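# Return three pendant-jogged axes to their home marks

## Task

Use the teach pendant to drive each of the three axes back to its home mark, so that all three sit at home and remain there after the robot lets go.

## Robot and tools

Robot: two UR-style arms, left_arm and right_arm, each ending in a 16-motor, four-digit hand (index, middle, ring, thumb). right_arm has a right hand. left_arm has a left hand, which is its mirror image. A camera stand is fixed behind the arms. Cameras: cam_high, cam_low, cam_left_wrist, cam_right_wrist, each 672x504.

Frames. The scene frame has its origin at table-top height, midway between the arms. +z is up, +x points out over the table, and left_arm is on the +y side. Image left and right do not match these names. Reported positions (m), quaternions (wxyz) and velocities use the scene frame. Commanded offsets instead use each arm's own Hand target axes. In those axes +z runs along the straight fingers toward the tips and +y points out of the palm face. +x crosses the palm away from the thumb on the right hand and toward the thumb on the left. The hand point sits just beyond the index/middle knuckles, off the palm side.

The 48-number row. It is one flat list covering both arms, every value in [-1, 1], and every slot must be filled even if only one arm moves. Slots 1-6 are left_arm dx, dy, dz, rx, ry, rz. Slots 7-22 are the left hand's 16 motor goals. Slots 23-24 are left current_limit and speed. Slots 25-48 repeat that layout for right_arm and its hand. The pose numbers are offsets, not poses. They are measured from the arm's Hand target as it stood when the action or move began, along that target's axes. 1.0 equals 0.6 m or 180 degrees. rx, ry, rz form a single rotation vector. Six zeros re-command the current Hand target. Sending the same nonzero offset again moves the arm further.

Hand numbers, in this order: index_mcp, index_abd, index_pip, index_dip, middle_mcp, middle_abd, middle_pip, middle_dip, ring_mcp, ring_abd, ring_pip, ring_dip, thumb_cmc, thumb_axl, thumb_mcp, thumb_ipl. Each is an absolute goal angle, scaled linearly between the hinge's two stops. Straight positions: _mcp -0.75, _abd 0.00, _pip -0.58, _dip -0.70, thumb_cmc -0.71, thumb_axl -0.68, thumb_mcp -0.23, thumb_ipl -0.17. Moving toward +1 curls the fingers toward the palm. current_limit maps -1..+1 onto 0..550 mA. speed sets the set-point rate to (speed+1)/2 of 8.5 rad/s. The starting values are +0.4 and -0.6. A 0 in a hand slot is a real goal. To leave a hand unchanged, send back its hand_goal, hand_current_limit and hand_speed.

execute_actions(actions, cameras). actions is a list of actions. Each action is a list of up to 15 rows, each row lasting 1/30 s. If an action has fewer rows, its last row is held to fill 15. Every row counts from the action's starting Hand target, not from the previous row. Images come back with an empty actions list, which also reports the scene number. Otherwise they come only when cameras names them, or ["all"].

move(target, speed, blend, stop_force, zero, blocking, cameras). The hand point travels in a straight line toward the offsets in target. target is either one 48-number row or a list of up to 15 rows. Every row in a list is measured from the same starting Hand targets. speed is in m/s, from 0.002 to 3.6, default 0.25; turning rate is capped at twice that in rad/s. blend, in m, rounds corners in a list; the default 0 stops at each target. stop_force is in N, 3 to 120, one value for both arms. It ends an arm's path once its wrist sensor feels that much push against the motion. Use it for slow approaches. Leave it out when backing away from a contact. It is unreliable while the hand turns. zero (default true) re-zeroes the sensor before the move. blocking=false returns after about 0.5 s and cannot be combined with stop_force. Each move lasts between 0.5 s and 10 s. The result ends with a "move:" line giving the outcome (done, off_target, moving, held, fault) and any limits (paced = the pose was clipped; held = steps were withheld). done means within 3 mm and 2 degrees of the target. It says nothing about contact.

Other tools. wait(seconds 0-10) lets time pass. stop brakes a running move. zoom_image(camera, region [x0,y0,x1,y1] in pixels, at most 504x504) enlarges part of that camera's newest image. zero_wrist_force(arm: left_arm or right_arm) tares the wrist sensor. read_manual(section "licences") only returns licence text. finished_scene(scene 1-2) ends the scene and cannot be undone. Scene 1 is practice.

Result lines. Per arm you get end_effector_position, end_effector_quat_wxyz and velocities, plus Hand target, which is the last commanded pose after clipping. Joint velocities may read "within noise". Joint positions and joint torques are also given; torque readings include the arm's own weight. Wrist force and Wrist torque are in the end-effector axes, along with a peak-force line. Per hand you get hand_goal, hand_measured, hand_current_ma and hand_state (moving, goal, blocked, overload). The hand often settles short of its Hand target. Waiting does not close that gap. Send the remaining distance as an offset.

Limits and what to avoid. Orientation commands are clipped to within 32 degrees of the measured orientation each step. The drive is limited to 3.14 rad/s per joint. Arm response lags by about 0.09 s, or by 0.17-0.22 s in some episodes. Fast moves overshoot. An arm makes a 10 s fault stop if any joint torque exceeds its limit (141 N m for the big joints, 26.3 N m for the wrists) or if outside force reaches about 150 N. The arms are stiff, so aiming even slightly past a firm surface can trigger a fault. A finger motor at 495 mA or more for 5 s shuts down. Motors at 70 °C trigger MOTOR HOT, and at 85 °C the arm brakes for 30-60 s. After a HAND FAULT line, the remaining motion calls in that reply are skipped. Do not route paths near an arm's own base. Keep the arms apart; the clearance check does not catch everything. Approach slowly, never knock anything off the table, and avoid slams and hard presses.

Each tool is called after ">>>" by a JSON object that holds its "name" and its "arguments".

## Session

>>> {"name": "execute_actions", "arguments": {"actions": []}}

Scene clock: 0.00 s.
left_arm: end_effector_position=(+0.3772, +0.1257, +0.3432) hand_goal=(-0.754, +0.000, -0.576, -0.696, -0.754, +0.000, -0.576, -0.696, -0.754, +0.000, -0.576, -0.696, -0.714, -0.678, -0.226, -0.168) hand_measured=(-0.754, +0.000, -0.576, -0.696, -0.754, +0.000, -0.576, -0.696, -0.754, +0.000, -0.576, -0.696, -0.714, -0.678, -0.226, -0.168) hand_current_ma=(+0, +0, +0, +0, +0, +0, +0, +0, +0, +0, +0, +0, +0, +0, +0, +0) hand_state=(goal, goal, goal, goal, goal, goal, goal, goal, goal, goal, goal, goal, goal, goal, goal, goal) hand_current_limit=0.40 hand_speed=-0.60 end_effector_quat_wxyz=(-0.243, +0.932, -0.020, +0.269) | right_arm: end_effector_position=(+0.3973, -0.4283, +0.1346) hand_goal=(-0.754, +0.000, -0.576, -0.696, -0.754, +0.000, -0.576, -0.696, -0.754, +0.000, -0.576, -0.696, -0.714, -0.678, -0.226, -0.168) hand_measured=(-0.754, +0.000, -0.576, -0.696, -0.754, +0.000, -0.576, -0.696, -0.754, +0.000, -0.576, -0.696, -0.714, -0.678, -0.226, -0.168) hand_current_ma=(+0, +0, +0, +0, +0, +0, +0, +0, +0, +0, +0, +0, +0, +0, +0, +0) hand_state=(goal, goal, goal, goal, goal, goal, goal, goal, goal, goal, goal, goal, goal, goal, goal, goal) hand_current_limit=0.40 hand_speed=-0.60 end_effector_quat_wxyz=(-0.296, +0.852, +0.398, -0.169)
Joint positions: left_arm=[2.438 -1.391 -1.965 -1.255 2.306 0.907] | right_arm=[-0.253 -1.35 1.84 -1.395 -1.353 0.351]
Joint velocities: within noise
Joint torques (N m): no reading
Wrist force (N): no reading
Wrist torque (N m): no reading
Wrist force, peak (N): no reading
Hand target: left_arm +0.3772, +0.1257, +0.3432; -0.243, +0.932, -0.020, +0.269 | right_arm +0.3973, -0.4283, +0.1346; -0.296, +0.852, +0.398, -0.169

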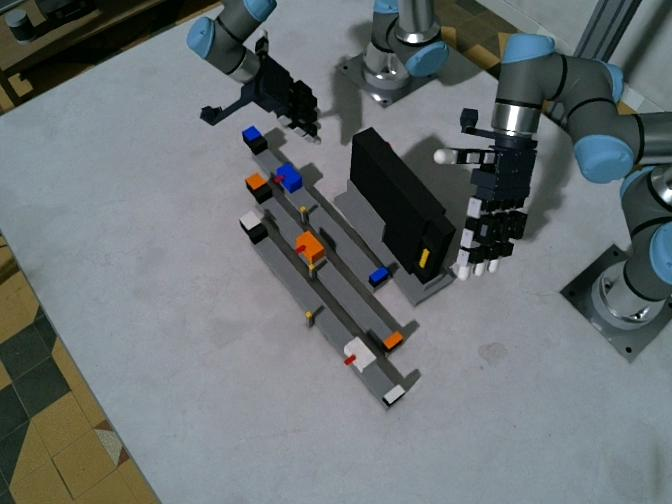

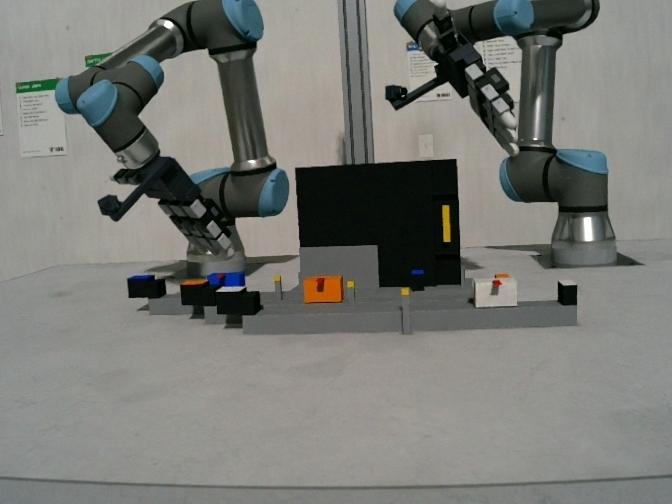

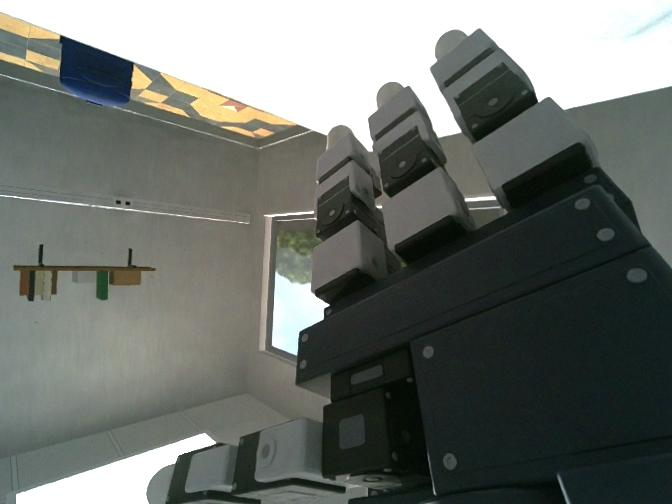

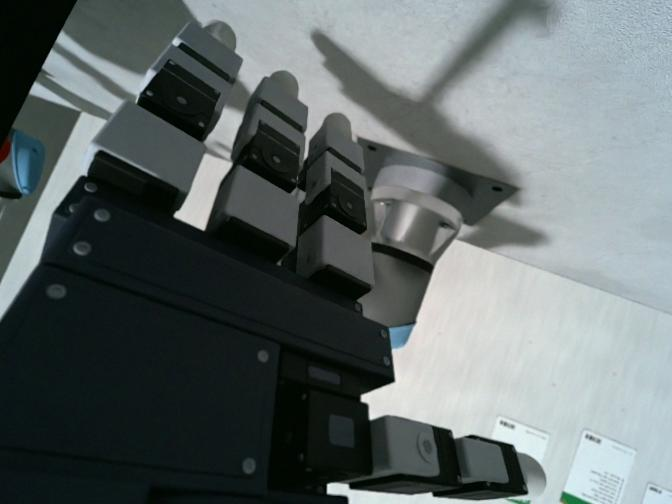

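>>> {"name": "zoom_image", "arguments": {"camera": "cam_high", "region": [220, 100, 500, 420]}}

>>> {"name": "zoom_image", "arguments": {"camera": "cam_low", "region": [90, 130, 594, 350]}}

>>> {"name": "zoom_image", "arguments": {"camera": "cam_high", "region": [320, 110, 480, 310]}}

Scaled by 1.575 from the camera's 672x504 image, which has a finer 960x720 frame.

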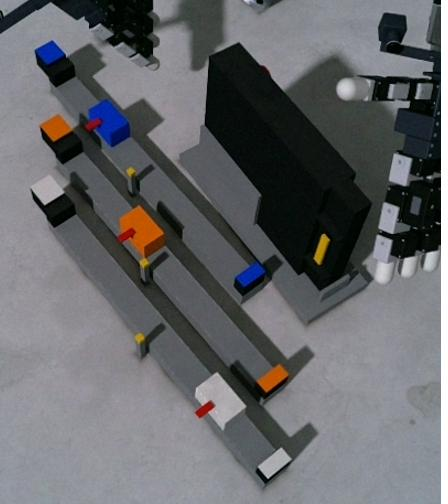

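Scaled by 1.000.

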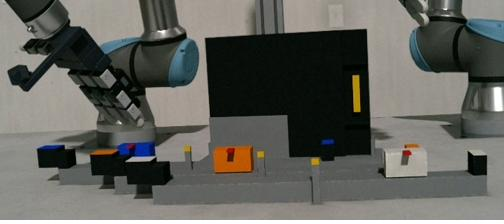

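Scaled by 2.520 from the camera's 672x504 image, which has a finer 960x720 frame.

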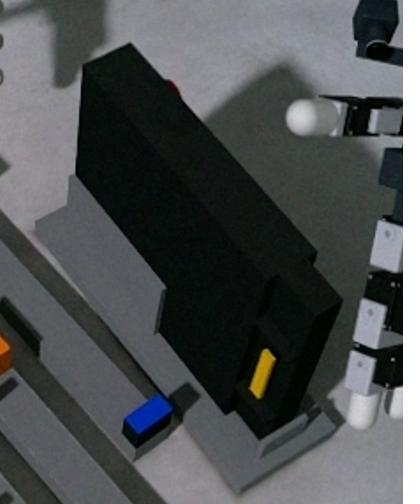

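>>> {"name": "move", "arguments": {"target": [-0.391, -0.006, -0.183, -0.123, 0.116, 0.1845, -0.754, 0, -0.576, -0.696, -0.754, 0, -0.576, -0.696, -0.754, 0, -0.576, -0.696, -0.714, -0.678, -0.226, -0.168, 0.4, -0.6, 0,0,0,0,0,0, -0.754, 0, -0.576, -0.696, -0.754, 0, -0.576, -0.696, -0.754, 0, -0.576, -0.696, -0.714, -0.678, -0.226, -0.168, 0.4, -0.6], "speed": 0.2, "cameras": ["cam_left_wrist", "cam_high"]}}

Scene clock: 59.47 s.
left_arm: end_effector_position=(+0.1203, +0.1197, +0.3106) hand_goal=(-0.754, +0.000, -0.576, -0.696, -0.754, +0.000, -0.576, -0.696, -0.754, +0.000, -0.576, -0.696, -0.714, -0.678, -0.226, -0.168) hand_measured=(-0.750, +0.000, -0.576, -0.696, -0.750, +0.000, -0.576, -0.696, -0.750, +0.000, -0.576, -0.696, -0.712, -0.678, -0.224, -0.168) hand_current_ma=(+0, +0, +0, +0, +1, +0, +0, +0, +1, +0, +0, +0, +0, +0, +0, +0) hand_state=(goal, goal, goal, goal, goal, goal, goal, goal, goal, goal, goal, goal, goal, goal, goal, goal) hand_current_limit=0.40 hand_speed=-0.60 end_effector_quat_wxyz=(-0.121, +0.853, -0.375, +0.342) | right_arm: end_effector_position=(+0.3973, -0.4283, +0.1346) hand_goal=(-0.754, +0.000, -0.576, -0.696, -0.754, +0.000, -0.576, -0.696, -0.754, +0.000, -0.576, -0.696, -0.714, -0.678, -0.226, -0.168) hand_measured=(-0.748, +0.000, -0.576, -0.696, -0.748, +0.000, -0.576, -0.696, -0.750, +0.000, -0.576, -0.696, -0.712, -0.678, -0.224, -0.168) hand_current_ma=(+8, +0, -1, +0, +9, +0, -1, +0, +6, +0, -1, +0, +4, +1, +2, +0) hand_state=(goal, goal, goal, goal, goal, goal, goal, goal, goal, goal, goal, goal, goal, goal, goal, goal) hand_current_limit=0.40 hand_speed=-0.60 end_effector_quat_wxyz=(-0.296, +0.852, +0.398, -0.169)
Joint positions: left_arm=[2.043 -0.975 -2.372 -0.95 2.204 1.396] | right_arm=[-0.253 -1.35 1.84 -1.395 -1.353 0.351]
Joint torques (N m): left_arm=[-4.07 -12.13 27.94 0.61 3.05 -0.58] | right_arm=[-0.29 -32.12 -19.23 -0.67 0 0.18]
Wrist force (N): left_arm=[0.4 -0.1 -0.5] | right_arm=[-0.4 -0.4 -0.1]
Wrist torque (N m): left_arm=[0.03 -0.04 0.04] | right_arm=[-0.05 0.04 -0.03]
Wrist force, peak (N): left_arm=[-0.5 1.2 -0.9] | right_arm=[-0.6 -0.3 -0.3]
Hand target: left_arm +0.1203, +0.1197, +0.3105; -0.121, +0.853, -0.375, +0.342 | right_arm +0.3973, -0.4283, +0.1346; -0.296, +0.852, +0.398, -0.169
Off the commanded pose: left_arm 0.000 m, 0 deg | right_arm 0.000 m, 0 deg.
move: done
camera_calibration:
cam_left_wrist: T_world_to_cam=[[0.000934805, 0.998488, -0.0549536, -0.132448], [0.0139902, 0.0549352, 0.998392, -0.366539], [0.999902, -0.00170211, -0.0139177, 0.00355036], [0, 0, 0, 1]] pos_world=[0.00170176, 0.15239, 0.358721]
Images, in order (width x height): cam_high 672x504, cam_left_wrist 672x504.

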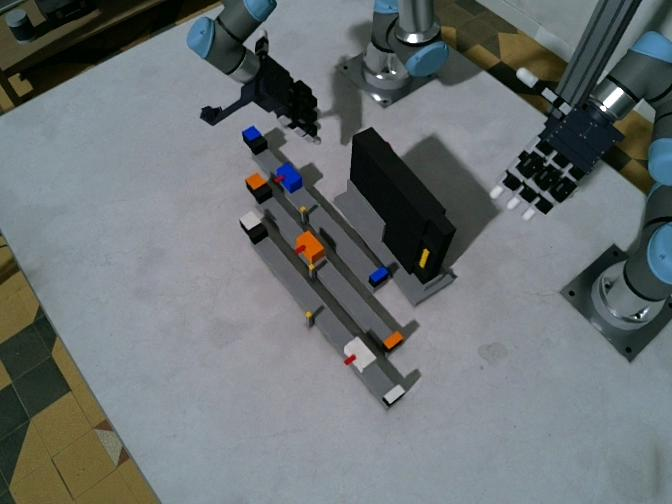

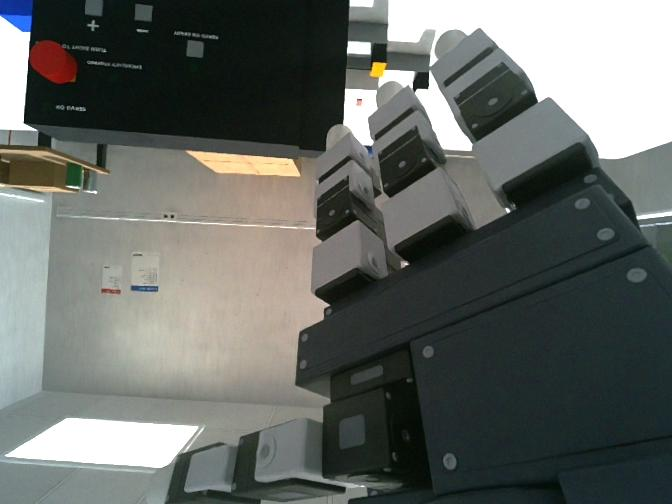

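>>> {"name": "move", "arguments": {"target": [0.0173, 0.0805, -0.0275, -0.1004, -0.0957, -0.0069, -0.754, 0, -0.576, -0.696, -0.754, 0, -0.576, -0.696, -0.754, 0, -0.576, -0.696, -0.714, -0.678, -0.226, -0.168, 0.4, -0.6, 0,0,0,0,0,0, -0.754, 0, -0.576, -0.696, -0.754, 0, -0.576, -0.696, -0.754, 0, -0.576, -0.696, -0.714, -0.678, -0.226, -0.168, 0.4, -0.6], "speed": 0.2, "cameras": ["cam_left_wrist"]}}

>>> {"name": "zoom_image", "arguments": {"camera": "cam_left_wrist", "region": [0, 0, 400, 300]}}

Scene clock: 67.67 s.
left_arm: end_effector_position=(+0.0873, +0.0798, +0.3054) hand_goal=(-0.754, +0.000, -0.576, -0.696, -0.754, +0.000, -0.576, -0.696, -0.754, +0.000, -0.576, -0.696, -0.714, -0.678, -0.226, -0.168) hand_measured=(-0.750, +0.000, -0.576, -0.696, -0.750, +0.000, -0.576, -0.696, -0.750, +0.000, -0.576, -0.696, -0.712, -0.678, -0.224, -0.168) hand_current_ma=(+0, +0, +0, +0, +1, +0, +0, +0, +1, +0, +0, +0, +0, +0, +0, +0) hand_state=(goal, goal, goal, goal, goal, goal, goal, goal, goal, goal, goal, goal, goal, goal, goal, goal) hand_current_limit=0.40 hand_speed=-0.60 end_effector_quat_wxyz=(-0.037, +0.907, -0.393, +0.149) | right_arm: end_effector_position=(+0.3973, -0.4283, +0.1346) hand_goal=(-0.754, +0.000, -0.576, -0.696, -0.754, +0.000, -0.576, -0.696, -0.754, +0.000, -0.576, -0.696, -0.714, -0.678, -0.226, -0.168) hand_measured=(-0.748, +0.000, -0.576, -0.696, -0.748, +0.000, -0.576, -0.696, -0.750, +0.000, -0.576, -0.696, -0.712, -0.678, -0.224, -0.168) hand_current_ma=(+8, +0, -1, +0, +9, +0, -1, +0, +6, +0, -1, +0, +4, +1, +2, +0) hand_state=(goal, goal, goal, goal, goal, goal, goal, goal, goal, goal, goal, goal, goal, goal, goal, goal) hand_current_limit=0.40 hand_speed=-0.60 end_effector_quat_wxyz=(-0.296, +0.852, +0.398, -0.169)
Joint positions: left_arm=[2.178 -1.074 -2.21 -1.219 1.799 1.405] | right_arm=[-0.253 -1.35 1.84 -1.395 -1.353 0.351]
Joint torques (N m): left_arm=[-10.32 13.14 19.18 4.97 -0.22 -1.62] | right_arm=[-0.1 -32.95 -19.31 -0.78 0.04 0.16]
Wrist force (N): left_arm=[0.0 0.0 -0.4] | right_arm=[0.2 0.0 -0.3]
Wrist torque (N m): left_arm=[-0.01 0.04 -0.05] | right_arm=[0.03 -0.02 0.02]
Wrist force, peak (N): left_arm=[0.4 0.3 -0.7] | right_arm=[-0.2 -0.1 -0.7]
Hand target: left_arm +0.0872, +0.0797, +0.3054; -0.037, +0.907, -0.393, +0.149 | right_arm +0.3973, -0.4283, +0.1346; -0.296, +0.852, +0.398, -0.169
Off the commanded pose: left_arm 0.000 m, 0 deg | right_arm 0.000 m, 0 deg.
move: done
camera_calibration:
cam_left_wrist: T_world_to_cam=[[-0.022287, 0.99851, -0.0498006, -0.0923412], [0.434473, 0.0545367, 0.899032, -0.365067], [0.900409, -0.00160022, -0.435041, 0.173682], [0, 0, 0, 1]] pos_world=[0.00016838, 0.112391, 0.399167]
Images, in order (width x height): cam_left_wrist 672x504.

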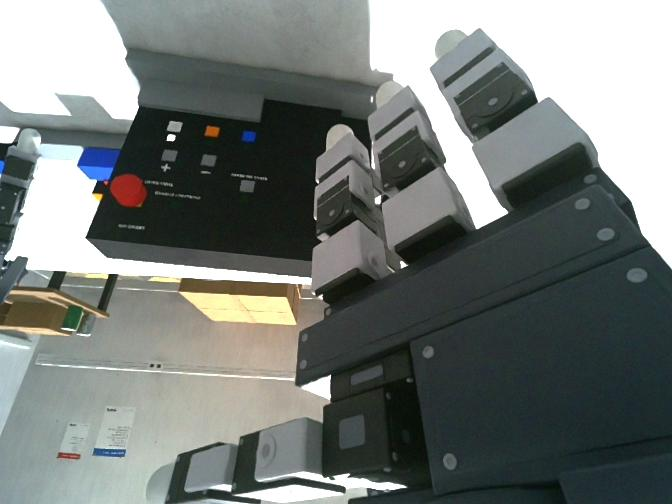

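Scaled by 1.260 from the camera's 672x504 image, which has a finer 960x720 frame.

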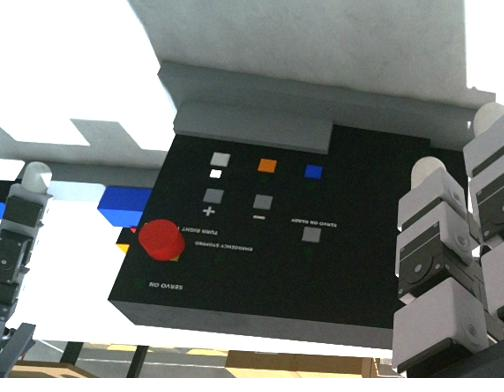

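>>> {"name": "zoom_image", "arguments": {"camera": "cam_left_wrist", "region": [80, 90, 320, 270]}}

>>> {"name": "zoom_image", "arguments": {"camera": "cam_left_wrist", "region": [80, 110, 220, 250]}}

>>> {"name": "zoom_image", "arguments": {"camera": "cam_left_wrist", "region": [200, 110, 320, 230]}}

Scaled by 2.100 from the camera's 672x504 image, which has a finer 960x720 frame.

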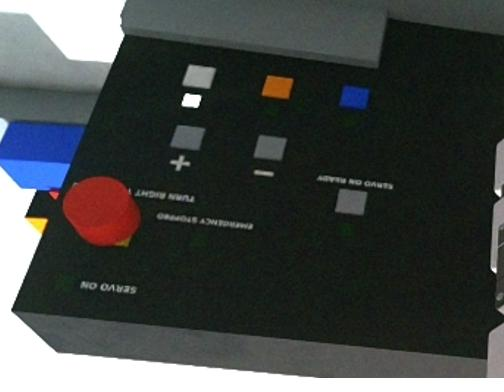

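Scaled by 3.600 from the camera's 672x504 image, which has a finer 960x720 frame.

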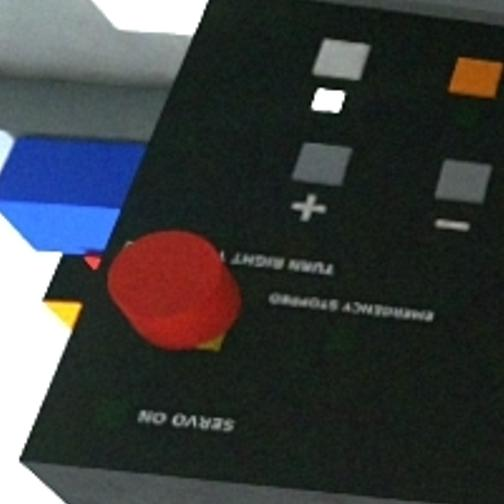

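Scaled by 4.200 from the camera's 672x504 image, which has a finer 960x720 frame.

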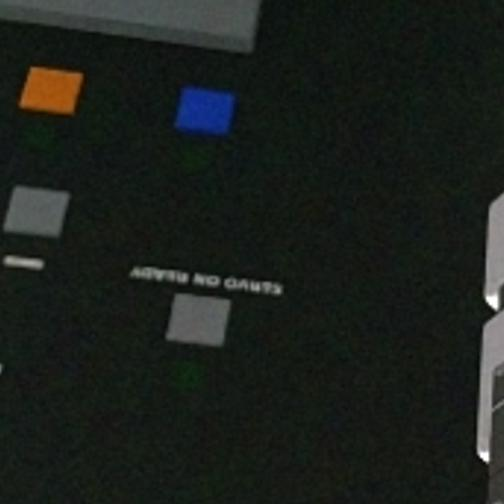

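>>> {"name": "move", "arguments": {"target": [[0.0777, -0.1123, -0.2475, 0, 0, 0, -0.754, 0, -0.576, -0.696, -0.754, 0, -0.576, -0.696, -0.754, 0, -0.576, -0.696, -0.714, -0.678, -0.226, -0.168, 0.4, -0.6, 0,0,0,0,0,0, -0.754, 0, -0.576, -0.696, -0.754, 0, -0.576, -0.696, -0.754, 0, -0.576, -0.696, -0.714, -0.678, -0.226, -0.168, 0.4, -0.6], [0.205, -0.4963, -0.1412, -0.1614, -0.0725, 0.104, -0.754, 0, -0.576, -0.696, -0.754, 0, -0.576, -0.696, -0.754, 0, -0.576, -0.696, -0.714, -0.678, -0.226, -0.168, 0.4, -0.6, 0,0,0,0,0,0, -0.754, 0, -0.576, -0.696, -0.754, 0, -0.576, -0.696, -0.754, 0, -0.576, -0.696, -0.714, -0.678, -0.226, -0.168, 0.4, -0.6], [0.3223, -0.6795, 0.0115, -0.3228, -0.145, 0.2083, -0.754, 0, -0.576, -0.696, -0.754, 0, -0.576, -0.696, -0.754, 0, -0.576, -0.696, -0.714, -0.678, -0.226, -0.168, 0.4, -0.6, 0,0,0,0,0,0, -0.754, 0, -0.576, -0.696, -0.754, 0, -0.576, -0.696, -0.754, 0, -0.576, -0.696, -0.714, -0.678, -0.226, -0.168, 0.4, -0.6]], "speed": 0.2, "blend": 0.05, "cameras": ["cam_left_wrist", "cam_high", "cam_low"]}}

Scene clock: 176.63 s.
left_arm: end_effector_position=(+0.5002, +0.2204, +0.4205) hand_goal=(-0.754, +0.000, -0.576, -0.696, -0.754, +0.000, -0.576, -0.696, -0.754, +0.000, -0.576, -0.696, -0.714, -0.678, -0.226, -0.168) hand_measured=(-0.758, +0.000, -0.576, -0.696, -0.758, +0.000, -0.576, -0.696, -0.758, +0.000, -0.576, -0.696, -0.718, -0.678, -0.224, -0.168) hand_current_ma=(-1, +0, +0, +0, -1, +0, +0, +0, -1, +0, +0, +0, -1, +0, +0, +0) hand_state=(goal, goal, goal, goal, goal, goal, goal, goal, goal, goal, goal, goal, goal, goal, goal, goal) hand_current_limit=0.40 hand_speed=-0.60 end_effector_quat_wxyz=(+0.270, +0.654, -0.653, -0.270) | right_arm: end_effector_position=(+0.3973, -0.4283, +0.1346) hand_goal=(-0.754, +0.000, -0.576, -0.696, -0.754, +0.000, -0.576, -0.696, -0.754, +0.000, -0.576, -0.696, -0.714, -0.678, -0.226, -0.168) hand_measured=(-0.748, +0.000, -0.576, -0.696, -0.748, +0.000, -0.576, -0.696, -0.750, +0.000, -0.576, -0.696, -0.712, -0.678, -0.224, -0.168) hand_current_ma=(+8, +0, -1, +0, +9, +0, -1, +0, +6, +0, -1, +0, +4, +1, +2, +0) hand_state=(goal, goal, goal, goal, goal, goal, goal, goal, goal, goal, goal, goal, goal, goal, goal, goal) hand_current_limit=0.40 hand_speed=-0.60 end_effector_quat_wxyz=(-0.296, +0.852, +0.398, -0.169)
Joint positions: left_arm=[3.044 -2.247 -0.725 -2.519 1.471 3.04] | right_arm=[-0.253 -1.35 1.84 -1.395 -1.353 0.351]
Joint torques (N m): left_arm=[5.04 36.54 27.61 0.32 -2.08 0.51] | right_arm=[-0.46 -32.48 -19.3 -0.84 0.06 0.04]
Wrist force (N): left_arm=[-0.1 -0.2 -0.2] | right_arm=[-0.3 -0.2 0.0]
Wrist torque (N m): left_arm=[-0.07 0.08 0.00] | right_arm=[-0.03 0.02 -0.02]
Wrist force, peak (N): left_arm=[-0.7 0.8 1.5] | right_arm=[-0.4 -0.3 -0.7]
Hand target: left_arm +0.5003, +0.2205, +0.4205; +0.270, +0.654, -0.653, -0.270 | right_arm +0.3973, -0.4283, +0.1346; -0.296, +0.852, +0.398, -0.169
Off the commanded pose: left_arm 0.000 m, 0 deg | right_arm 0.000 m, 0 deg.
move: done
camera_calibration:
cam_left_wrist: T_world_to_cam=[[0.474483, 0.749532, -0.461593, -0.238291], [0.875306, -0.457318, 0.157159, -0.451404], [-0.0932986, -0.478604, -0.87306, 0.638622], [0, 0, 0, 1]] pos_world=[0.567764, 0.277818, 0.518505]
Images, in order (width x height): cam_high 672x504, cam_low 672x504, cam_left_wrist 672x504.

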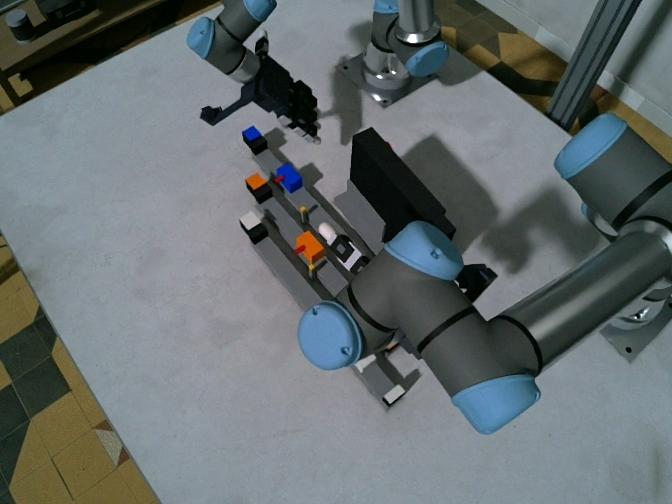

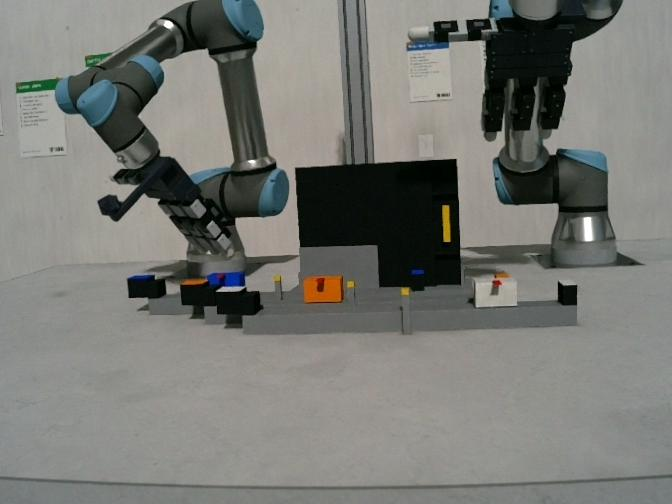

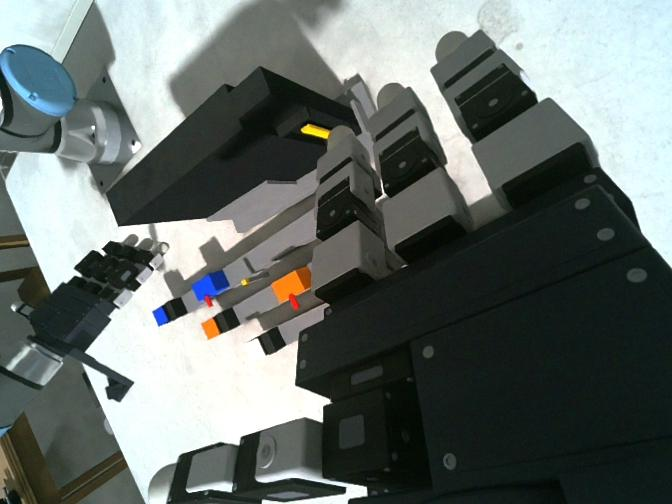

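>>> {"name": "zoom_image", "arguments": {"camera": "cam_left_wrist", "region": [180, 40, 420, 220]}}

>>> {"name": "zoom_image", "arguments": {"camera": "cam_left_wrist", "region": [270, 90, 370, 170]}}

>>> {"name": "zoom_image", "arguments": {"camera": "cam_low", "region": [270, 150, 590, 340]}}

Scaled by 2.100 from the camera's 672x504 image, which has a finer 960x720 frame.

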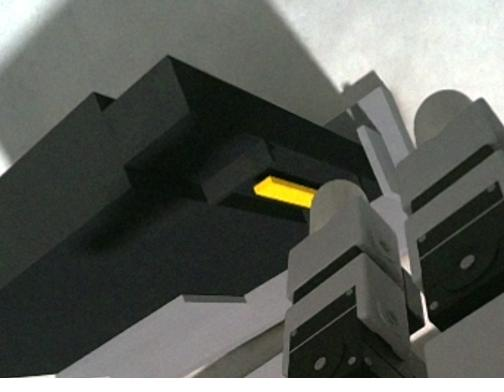

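Scaled by 5.040 from the camera's 672x504 image, which has a finer 960x720 frame.

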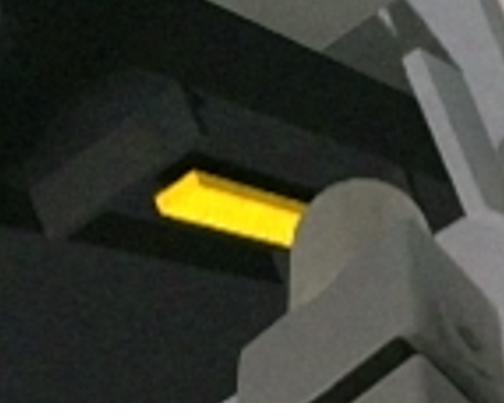

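Scaled by 1.575 from the camera's 672x504 image, which has a finer 960x720 frame.

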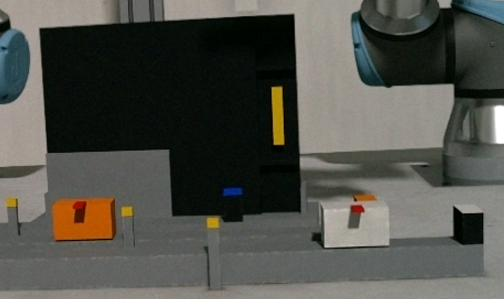

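>>> {"name": "zoom_image", "arguments": {"camera": "cam_low", "region": [460, 60, 600, 165]}}

>>> {"name": "zoom_image", "arguments": {"camera": "cam_low", "region": [280, 150, 480, 300]}}

Scaled by 3.600 from the camera's 672x504 image, which has a finer 960x720 frame.

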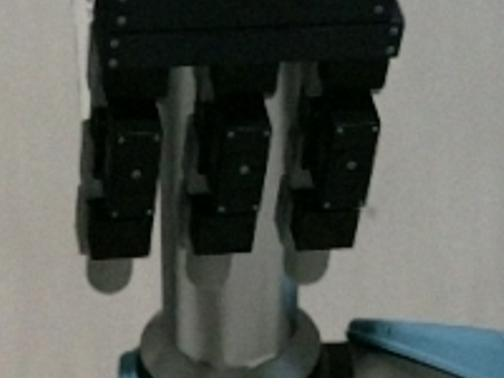

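Scaled by 2.520 from the camera's 672x504 image, which has a finer 960x720 frame.

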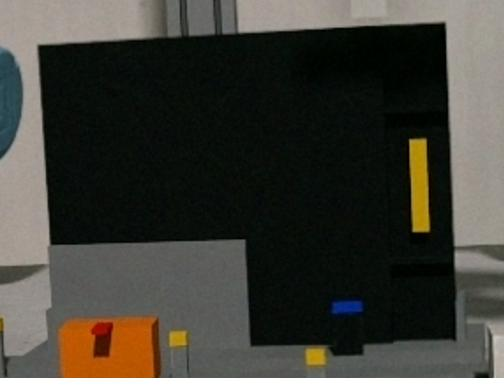

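>>> {"name": "move", "arguments": {"target": [[0,0,0,0,0,0, -0.754, 0, -0.576, -0.696, -0.754, 0, -0.576, -0.696, -0.754, 0, -0.576, -0.696, -0.714, -0.678, -0.226, -0.168, 0.4, -0.6, -0.0835,-0.3463,-0.1735,0,0,0, -0.3425, 0, -0.576, -0.696, 0.342, 0, 0.737, -0.116, 0.342, 0, 0.737, -0.116, -0.714, -0.678, -0.226, -0.168, 0.4, -0.6], [0,0,0,0,0,0, -0.754, 0, -0.576, -0.696, -0.754, 0, -0.576, -0.696, -0.754, 0, -0.576, -0.696, -0.714, -0.678, -0.226, -0.168, 0.4, -0.6, 0.1928,-0.6713,-0.0742,-0.2706,0.0464,-0.1659, -0.3425, 0, -0.576, -0.696, 0.342, 0, 0.737, -0.116, 0.342, 0, 0.737, -0.116, -0.714, -0.678, -0.226, -0.168, 0.4, -0.6], [0,0,0,0,0,0, -0.754, 0, -0.576, -0.696, -0.754, 0, -0.576, -0.696, -0.754, 0, -0.576, -0.696, -0.714, -0.678, -0.226, -0.168, 0.4, -0.6, 0.4353,-0.8168,0.2757,-0.5411,0.0928,-0.3317, -0.3425, 0, -0.576, -0.696, 0.342, 0, 0.737, -0.116, 0.342, 0, 0.737, -0.116, -0.714, -0.678, -0.226, -0.168, 0.4, -0.6]], "speed": 0.2, "blend": 0.05, "cameras": ["cam_right_wrist", "cam_high", "cam_low"]}}

Scene clock: 257.83 s.
left_arm: end_effector_position=(+0.5003, +0.2205, +0.4205) hand_goal=(-0.754, +0.000, -0.576, -0.696, -0.754, +0.000, -0.576, -0.696, -0.754, +0.000, -0.576, -0.696, -0.714, -0.678, -0.226, -0.168) hand_measured=(-0.758, +0.000, -0.576, -0.696, -0.758, +0.000, -0.576, -0.696, -0.758, +0.000, -0.576, -0.696, -0.718, -0.678, -0.224, -0.168) hand_current_ma=(-1, +0, +0, +0, -1, +0, +0, +0, -1, +0, +0, +0, -1, +0, +0, +0) hand_state=(goal, goal, goal, goal, goal, goal, goal, goal, goal, goal, goal, goal, goal, goal, goal, goal) hand_current_limit=0.40 hand_speed=-0.60 end_effector_quat_wxyz=(+0.270, +0.654, -0.653, -0.270) | right_arm: end_effector_position=(+0.2168, -0.0035, +0.3492) hand_goal=(-0.342, +0.000, -0.576, -0.696, +0.342, +0.000, +0.736, -0.116, +0.342, +0.000, +0.736, -0.116, -0.714, -0.678, -0.226, -0.168) hand_measured=(-0.352, +0.000, -0.578, -0.696, +0.332, +0.000, +0.736, -0.118, +0.334, +0.000, +0.736, -0.118, -0.720, -0.678, -0.222, -0.168) hand_current_ma=(-20, +0, -2, +0, -20, +0, -1, -3, -14, +0, -1, -3, -9, +1, +6, +0) hand_state=(goal, goal, goal, goal, goal, goal, goal, goal, goal, goal, goal, goal, goal, goal, goal, goal) hand_current_limit=0.40 hand_speed=-0.60 end_effector_quat_wxyz=(+0.216, +0.633, +0.667, +0.330)
Joint positions: left_arm=[3.044 -2.248 -0.725 -2.519 1.471 3.04] | right_arm=[1.166 -1.571 2.181 -2.75 -2.184 0.912]
Joint torques (N m): left_arm=[8.15 55.72 15.51 2.78 -2.11 0.8] | right_arm=[-9.98 -31.29 -29.19 -3.04 0.34 2]
Wrist force (N): left_arm=[-0.3 -0.3 -0.1] | right_arm=[-1.3 -3.4 -0.9]
Wrist torque (N m): left_arm=[-0.10 0.09 -0.01] | right_arm=[-0.18 0.10 -0.28]
Wrist force, peak (N): left_arm=[-0.6 -0.2 -0.5] | right_arm=[-0.5 -7.4 3.6]
Hand target: left_arm +0.5003, +0.2205, +0.4205; +0.270, +0.654, -0.653, -0.270 | right_arm +0.2169, -0.0035, +0.3493; +0.216, +0.633, +0.666, +0.330 (not the last commanded pose)
Off the commanded pose: left_arm 0.000 m, 0 deg | right_arm 0.101 m, 22 deg.
move: held (right_arm; a check stopped the path); path passed 2 of 3 targets; limits=held
pose unreachable (right arm): on one or more control steps of this call, first in action 0 (counted from 0), this arm could not follow its commanded pose, so it was not sent that pose on those steps. It may still have moved: this result reports where it is.
cause: moving toward the commanded pose would bring two parts of the arm too close to each other (joints 4 (wrist 1) to 6 (wrist 3) lie between them).
camera_calibration:
cam_right_wrist: T_world_to_cam=[[0.532473, -0.768016, 0.355842, -0.206735], [-0.840211, -0.530511, 0.112265, 0.0886233], [0.102557, -0.358761, -0.927778, 0.422621], [0, 0, 0, 1]] pos_world=[0.1412, 0.0398597, 0.455714]
Images, in order (width x height): cam_high 672x504, cam_low 672x504, cam_right_wrist 672x504.

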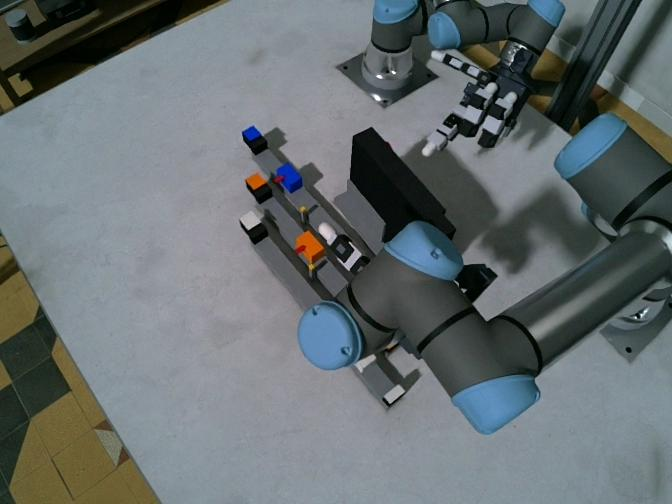

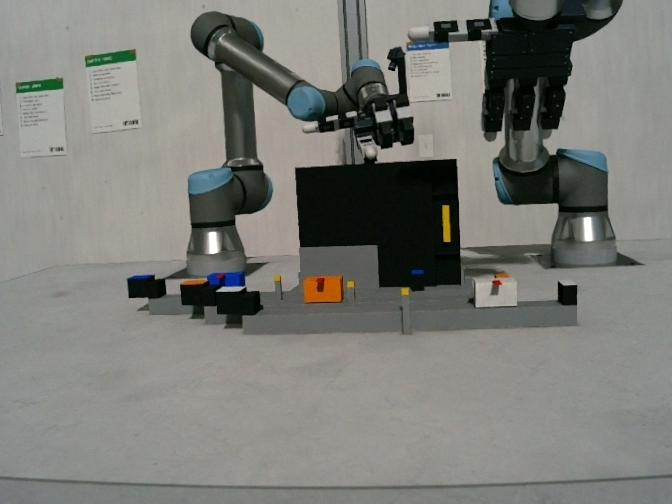

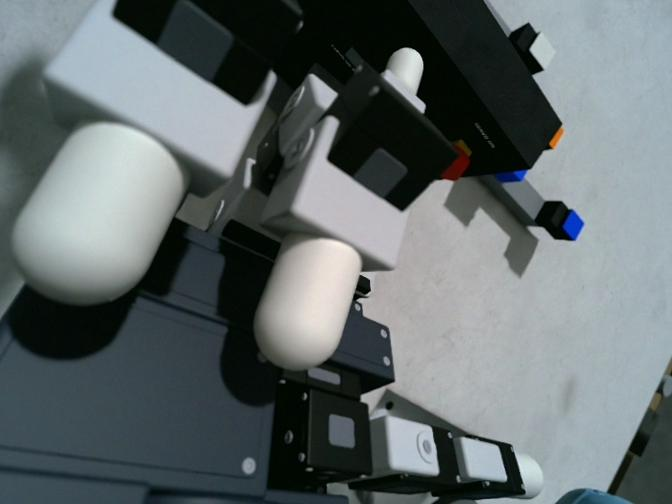

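>>> {"name": "zoom_image", "arguments": {"camera": "cam_right_wrist", "region": [320, 0, 620, 260]}}

Scaled by 1.680 from the camera's 672x504 image, which has a finer 960x720 frame.

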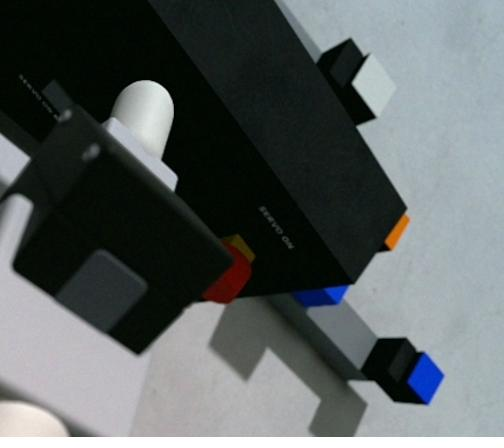

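>>> {"name": "move", "arguments": {"target": [0,0,0,0,0,0, -0.754, 0, -0.576, -0.696, -0.754, 0, -0.576, -0.696, -0.754, 0, -0.576, -0.696, -0.714, -0.678, -0.226, -0.168, 0.4, -0.6, -0.0335,-0.1802,0.114,0.0155,0.0853,-0.1406, -0.2055, -0.417, -0.576, -0.696, 0.342, 0, 0.737, -0.116, 0.342, 0, 0.737, -0.116, -0.714, -0.678, -0.226, -0.168, 0.5, -0.6], "speed": 0.15, "cameras": ["cam_right_wrist", "cam_low"]}}

>>> {"name": "zoom_image", "arguments": {"camera": "cam_right_wrist", "region": [280, 0, 640, 270]}}

Scene clock: 298.63 s.
left_arm: end_effector_position=(+0.5003, +0.2205, +0.4205) hand_goal=(-0.754, +0.000, -0.576, -0.696, -0.754, +0.000, -0.576, -0.696, -0.754, +0.000, -0.576, -0.696, -0.714, -0.678, -0.226, -0.168) hand_measured=(-0.758, +0.000, -0.576, -0.696, -0.758, +0.000, -0.576, -0.696, -0.758, +0.000, -0.576, -0.696, -0.718, -0.678, -0.224, -0.168) hand_current_ma=(-1, +0, +0, +0, -1, +0, +0, +0, -1, +0, +0, +0, -1, +0, +0, +0) hand_state=(goal, goal, goal, goal, goal, goal, goal, goal, goal, goal, goal, goal, goal, goal, goal, goal) hand_current_limit=0.40 hand_speed=-0.60 end_effector_quat_wxyz=(+0.270, +0.654, -0.653, -0.270) | right_arm: end_effector_position=(+0.1915, -0.0100, +0.2224) hand_goal=(-0.206, -0.418, -0.576, -0.696, +0.342, +0.000, +0.736, -0.116, +0.342, +0.000, +0.736, -0.116, -0.714, -0.678, -0.226, -0.168) hand_measured=(-0.228, -0.414, -0.578, -0.696, +0.332, +0.000, +0.736, -0.118, +0.334, +0.000, +0.736, -0.118, -0.720, -0.678, -0.222, -0.168) hand_current_ma=(-54, +4, -2, +0, -20, +0, -1, -3, -14, +0, -1, -3, -9, +1, +6, +0) hand_state=(blocked, goal, goal, goal, goal, goal, goal, goal, goal, goal, goal, goal, goal, goal, goal, goal) hand_current_limit=0.50 hand_speed=-0.60 end_effector_quat_wxyz=(+0.177, +0.428, +0.819, +0.339)
Joint positions: left_arm=[3.044 -2.248 -0.725 -2.519 1.471 3.04] | right_arm=[1.023 -1.413 2.567 -3.47 -1.848 0.288]
Joint torques (N m): left_arm=[6.34 57.57 15.17 2.87 -2.17 -0.01] | right_arm=[6.52 -24.7 -19.76 -3.72 0.24 -0.88]
Wrist force (N): left_arm=[0.2 0.1 -0.3] | right_arm=[-1.4 -2.8 -1.5]
Wrist torque (N m): left_arm=[-0.04 0.03 0.02] | right_arm=[-0.05 0.18 -0.28]
Wrist force, peak (N): left_arm=[-0.8 -0.4 -0.2] | right_arm=[-1.5 -3.5 -1.1]
Hand target: left_arm +0.5003, +0.2205, +0.4205; +0.270, +0.654, -0.653, -0.270 | right_arm +0.1915, -0.0099, +0.2225; +0.177, +0.427, +0.819, +0.340
Off the commanded pose: left_arm 0.000 m, 0 deg | right_arm 0.000 m, 0 deg.
move: done
camera_calibration:
cam_right_wrist: T_world_to_cam=[[0.811814, -0.370112, 0.451636, -0.223989], [-0.490212, -0.852227, 0.182762, -0.00776966], [0.317254, -0.369766, -0.873283, 0.251901], [0, 0, 0, 1]] pos_world=[0.0981125, 0.00362169, 0.322562]
Images, in order (width x height): cam_low 672x504, cam_right_wrist 672x504.

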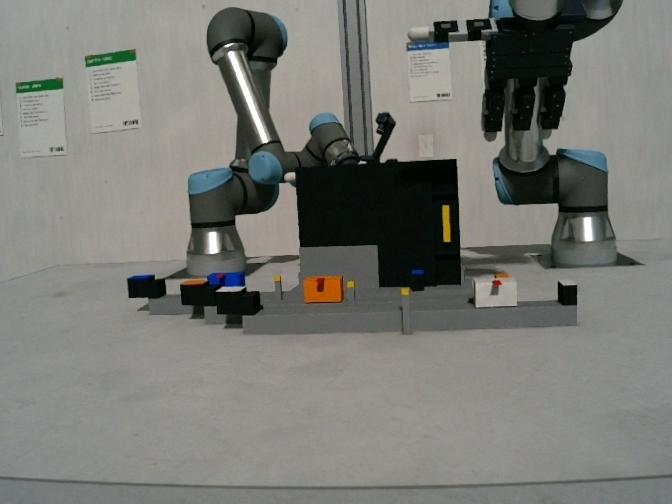

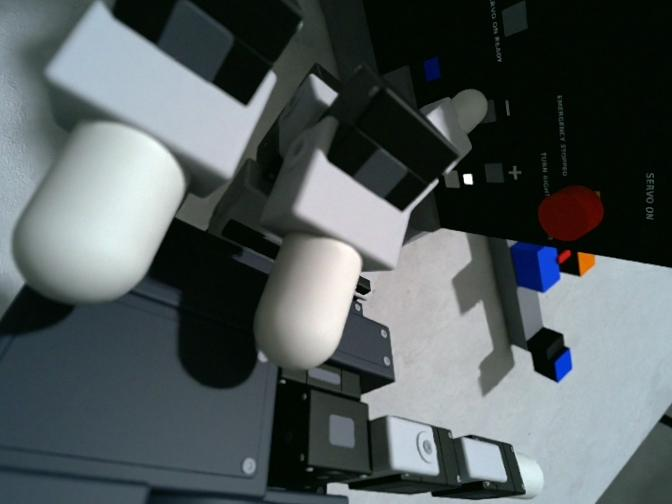

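Scaled by 1.400 from the camera's 672x504 image, which has a finer 960x720 frame.

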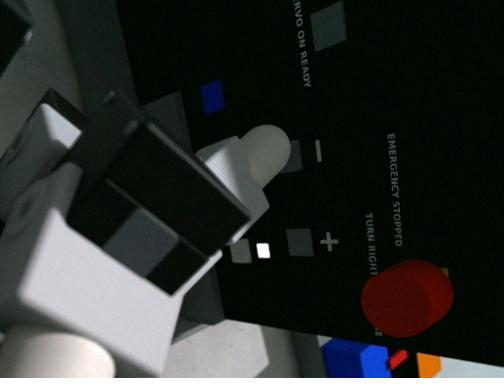

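>>> {"name": "move", "arguments": {"target": [0,0,0,0,0,0, -0.754, 0, -0.576, -0.696, -0.754, 0, -0.576, -0.696, -0.754, 0, -0.576, -0.696, -0.714, -0.678, -0.226, -0.168, 0.4, -0.6, 0.02,0.0418,0.0645,0,0,0, -0.2055, -0.417, -0.576, -0.696, 0.342, 0, 0.737, -0.116, 0.342, 0, 0.737, -0.116, -0.714, -0.678, -0.226, -0.168, 0.6, -0.6], "speed": 0.1, "cameras": ["cam_right_wrist"]}}

>>> {"name": "zoom_image", "arguments": {"camera": "cam_right_wrist", "region": [320, 0, 640, 240]}}

Scene clock: 316.10 s.
left_arm: end_effector_position=(+0.5003, +0.2205, +0.4205) hand_goal=(-0.754, +0.000, -0.576, -0.696, -0.754, +0.000, -0.576, -0.696, -0.754, +0.000, -0.576, -0.696, -0.714, -0.678, -0.226, -0.168) hand_measured=(-0.758, +0.000, -0.576, -0.696, -0.758, +0.000, -0.576, -0.696, -0.758, +0.000, -0.576, -0.696, -0.718, -0.678, -0.224, -0.168) hand_current_ma=(-1, +0, +0, +0, -1, +0, +0, +0, -1, +0, +0, +0, -1, +0, +0, +0) hand_state=(goal, goal, goal, goal, goal, goal, goal, goal, goal, goal, goal, goal, goal, goal, goal, goal) hand_current_limit=0.40 hand_speed=-0.60 end_effector_quat_wxyz=(+0.270, +0.654, -0.653, -0.270) | right_arm: end_effector_position=(+0.2217, +0.0257, +0.2129) hand_goal=(-0.206, -0.418, -0.576, -0.696, +0.342, +0.000, +0.736, -0.116, +0.342, +0.000, +0.736, -0.116, -0.714, -0.678, -0.226, -0.168) hand_measured=(-0.228, -0.414, -0.578, -0.696, +0.332, +0.000, +0.736, -0.118, +0.334, +0.000, +0.736, -0.118, -0.720, -0.678, -0.222, -0.168) hand_current_ma=(-54, +4, -2, +0, -20, +0, -1, -3, -14, +0, -1, -3, -9, +1, +6, +0) hand_state=(blocked, goal, goal, goal, goal, goal, goal, goal, goal, goal, goal, goal, goal, goal, goal, goal) hand_current_limit=0.60 hand_speed=-0.60 end_effector_quat_wxyz=(+0.177, +0.427, +0.819, +0.340)
Joint positions: left_arm=[3.044 -2.248 -0.725 -2.519 1.471 3.04] | right_arm=[1.005 -1.305 2.461 -3.476 -1.835 0.274]
Joint torques (N m): left_arm=[6.86 57.88 15.24 2.9 -1.89 -0.49] | right_arm=[9.21 -25.83 -6.04 -1.29 -2.04 2.18]
Wrist force (N): left_arm=[-0.4 -0.2 -0.1] | right_arm=[-1.4 -3.0 -1.0]
Wrist torque (N m): left_arm=[-0.09 0.11 -0.02] | right_arm=[-0.13 0.13 -0.22]
Wrist force, peak (N): left_arm=[-0.3 -0.1 -0.5] | right_arm=[-1.3 -3.3 -2.5]
Hand target: left_arm +0.5003, +0.2205, +0.4205; +0.270, +0.654, -0.653, -0.270 | right_arm +0.2216, +0.0257, +0.2129; +0.177, +0.427, +0.819, +0.340
Off the commanded pose: left_arm 0.000 m, 0 deg | right_arm 0.000 m, 0 deg.
move: done
camera_calibration:
cam_right_wrist: T_world_to_cam=[[0.811814, -0.369957, 0.451764, -0.23096], [-0.490023, -0.852384, 0.182534, 0.0391329], [0.317547, -0.369558, -0.873264, 0.247079], [0, 0, 0, 1]] pos_world=[0.128213, 0.0392214, 0.312962]
Images, in order (width x height): cam_right_wrist 672x504.

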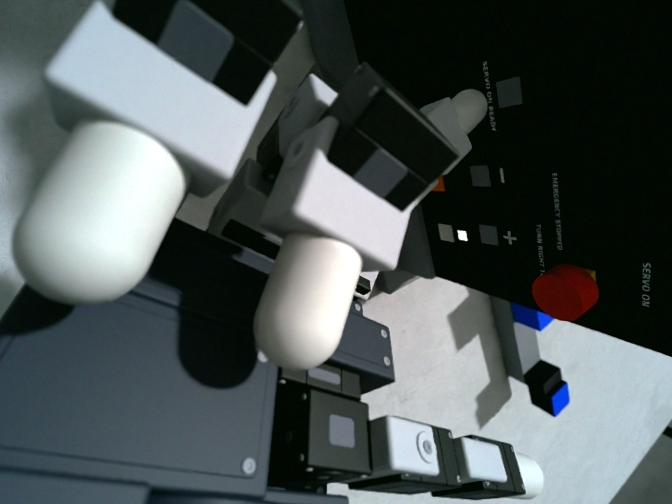

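Scaled by 1.575 from the camera's 672x504 image, which has a finer 960x720 frame.

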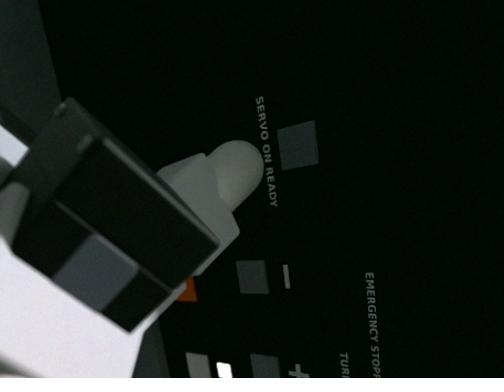

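>>> {"name": "move", "arguments": {"target": [0,0,0,0,0,0, -0.754, 0, -0.576, -0.696, -0.754, 0, -0.576, -0.696, -0.754, 0, -0.576, -0.696, -0.714, -0.678, -0.226, -0.168, 0.4, -0.6, 0.0077,0.0064,-0.0219,0,0,0, -0.2055, -0.417, -0.576, -0.696, 0.342, 0, 0.737, -0.116, 0.342, 0, 0.737, -0.116, -0.714, -0.678, -0.226, -0.168, 0.6, -0.6], "speed": 0.1, "cameras": ["cam_right_wrist"]}}

>>> {"name": "zoom_image", "arguments": {"camera": "cam_right_wrist", "region": [400, 20, 600, 180]}}

Scene clock: 330.60 s.
left_arm: end_effector_position=(+0.5003, +0.2205, +0.4205) hand_goal=(-0.754, +0.000, -0.576, -0.696, -0.754, +0.000, -0.576, -0.696, -0.754, +0.000, -0.576, -0.696, -0.714, -0.678, -0.226, -0.168) hand_measured=(-0.758, +0.000, -0.576, -0.696, -0.758, +0.000, -0.576, -0.696, -0.758, +0.000, -0.576, -0.696, -0.718, -0.678, -0.224, -0.168) hand_current_ma=(-1, +0, +0, +0, -1, +0, +0, +0, -1, +0, +0, +0, -1, +0, +0, +0) hand_state=(goal, goal, goal, goal, goal, goal, goal, goal, goal, goal, goal, goal, goal, goal, goal, goal) hand_current_limit=0.40 hand_speed=-0.60 end_effector_quat_wxyz=(+0.270, +0.654, -0.653, -0.270) | right_arm: end_effector_position=(+0.2135, +0.0257, +0.2249) hand_goal=(-0.206, -0.418, -0.576, -0.696, +0.342, +0.000, +0.736, -0.116, +0.342, +0.000, +0.736, -0.116, -0.714, -0.678, -0.226, -0.168) hand_measured=(-0.228, -0.414, -0.578, -0.696, +0.332, +0.000, +0.736, -0.118, +0.334, +0.000, +0.736, -0.118, -0.720, -0.678, -0.222, -0.168) hand_current_ma=(-54, +4, -2, +0, -20, +0, -1, -3, -14, +0, -1, -3, -9, +1, +6, +0) hand_state=(blocked, goal, goal, goal, goal, goal, goal, goal, goal, goal, goal, goal, goal, goal, goal, goal) hand_current_limit=0.60 hand_speed=-0.60 end_effector_quat_wxyz=(+0.177, +0.427, +0.819, +0.340) end_effector_velocity=(+0.000, +0.001, -0.001) end_effector_angular_velocity=(+0.001, +0.000, +0.002)
Joint positions: left_arm=[3.044 -2.248 -0.725 -2.519 1.471 3.04] | right_arm=[1.025 -1.35 2.459 -3.425 -1.849 0.289]
Joint velocities: left_arm=[within noise] | right_arm=[0 0.004 0 -0.005 0.002 -0.001]
Joint torques (N m): left_arm=[6.8 58.79 15.16 2.95 -2.23 -0.8] | right_arm=[-10.24 -16.6 -19.85 -5.05 0.73 -2.05]
Wrist force (N): left_arm=[-0.1 0.0 -0.2] | right_arm=[-1.3 -2.3 -1.6]
Wrist torque (N m): left_arm=[-0.06 0.07 0.00] | right_arm=[0.03 0.14 -0.27]
Wrist force, peak (N): left_arm=[-0.6 -0.3 -0.3] | right_arm=[-1.7 -3.1 -1.3]
Hand target: left_arm +0.5003, +0.2205, +0.4205; +0.270, +0.654, -0.653, -0.270 | right_arm +0.2136, +0.0257, +0.2249; +0.177, +0.427, +0.819, +0.340
Off the commanded pose: left_arm 0.000 m, 0 deg | right_arm 0.000 m, 0 deg.
move: done
camera_calibration:
cam_right_wrist: T_world_to_cam=[[0.811829, -0.370039, 0.451669, -0.229781], [-0.490049, -0.852381, 0.182482, 0.0330604], [0.317469, -0.369484, -0.873324, 0.260281], [0, 0, 0, 1]] pos_world=[0.120113, 0.0393217, 0.325062]
Images, in order (width x height): cam_right_wrist 672x504.

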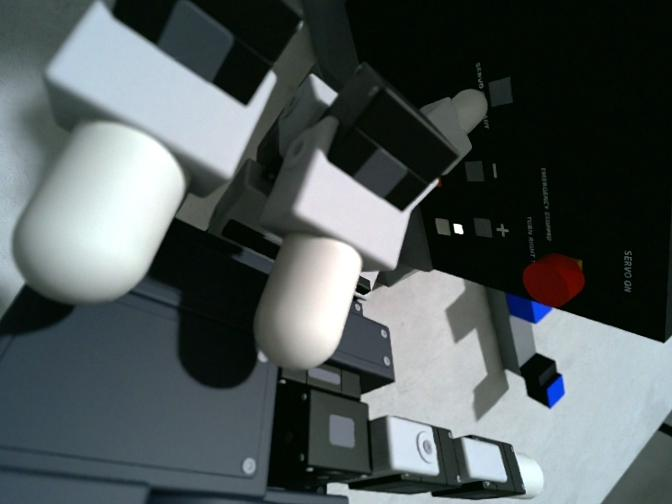

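Scaled by 2.520 from the camera's 672x504 image, which has a finer 960x720 frame.

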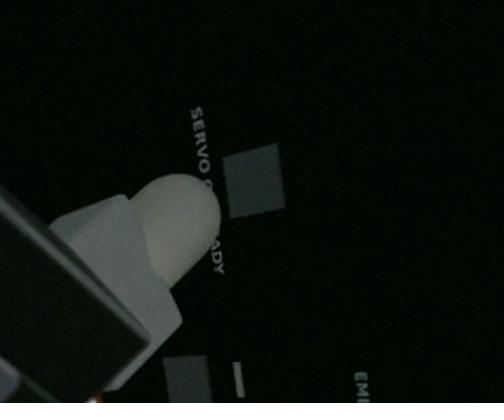

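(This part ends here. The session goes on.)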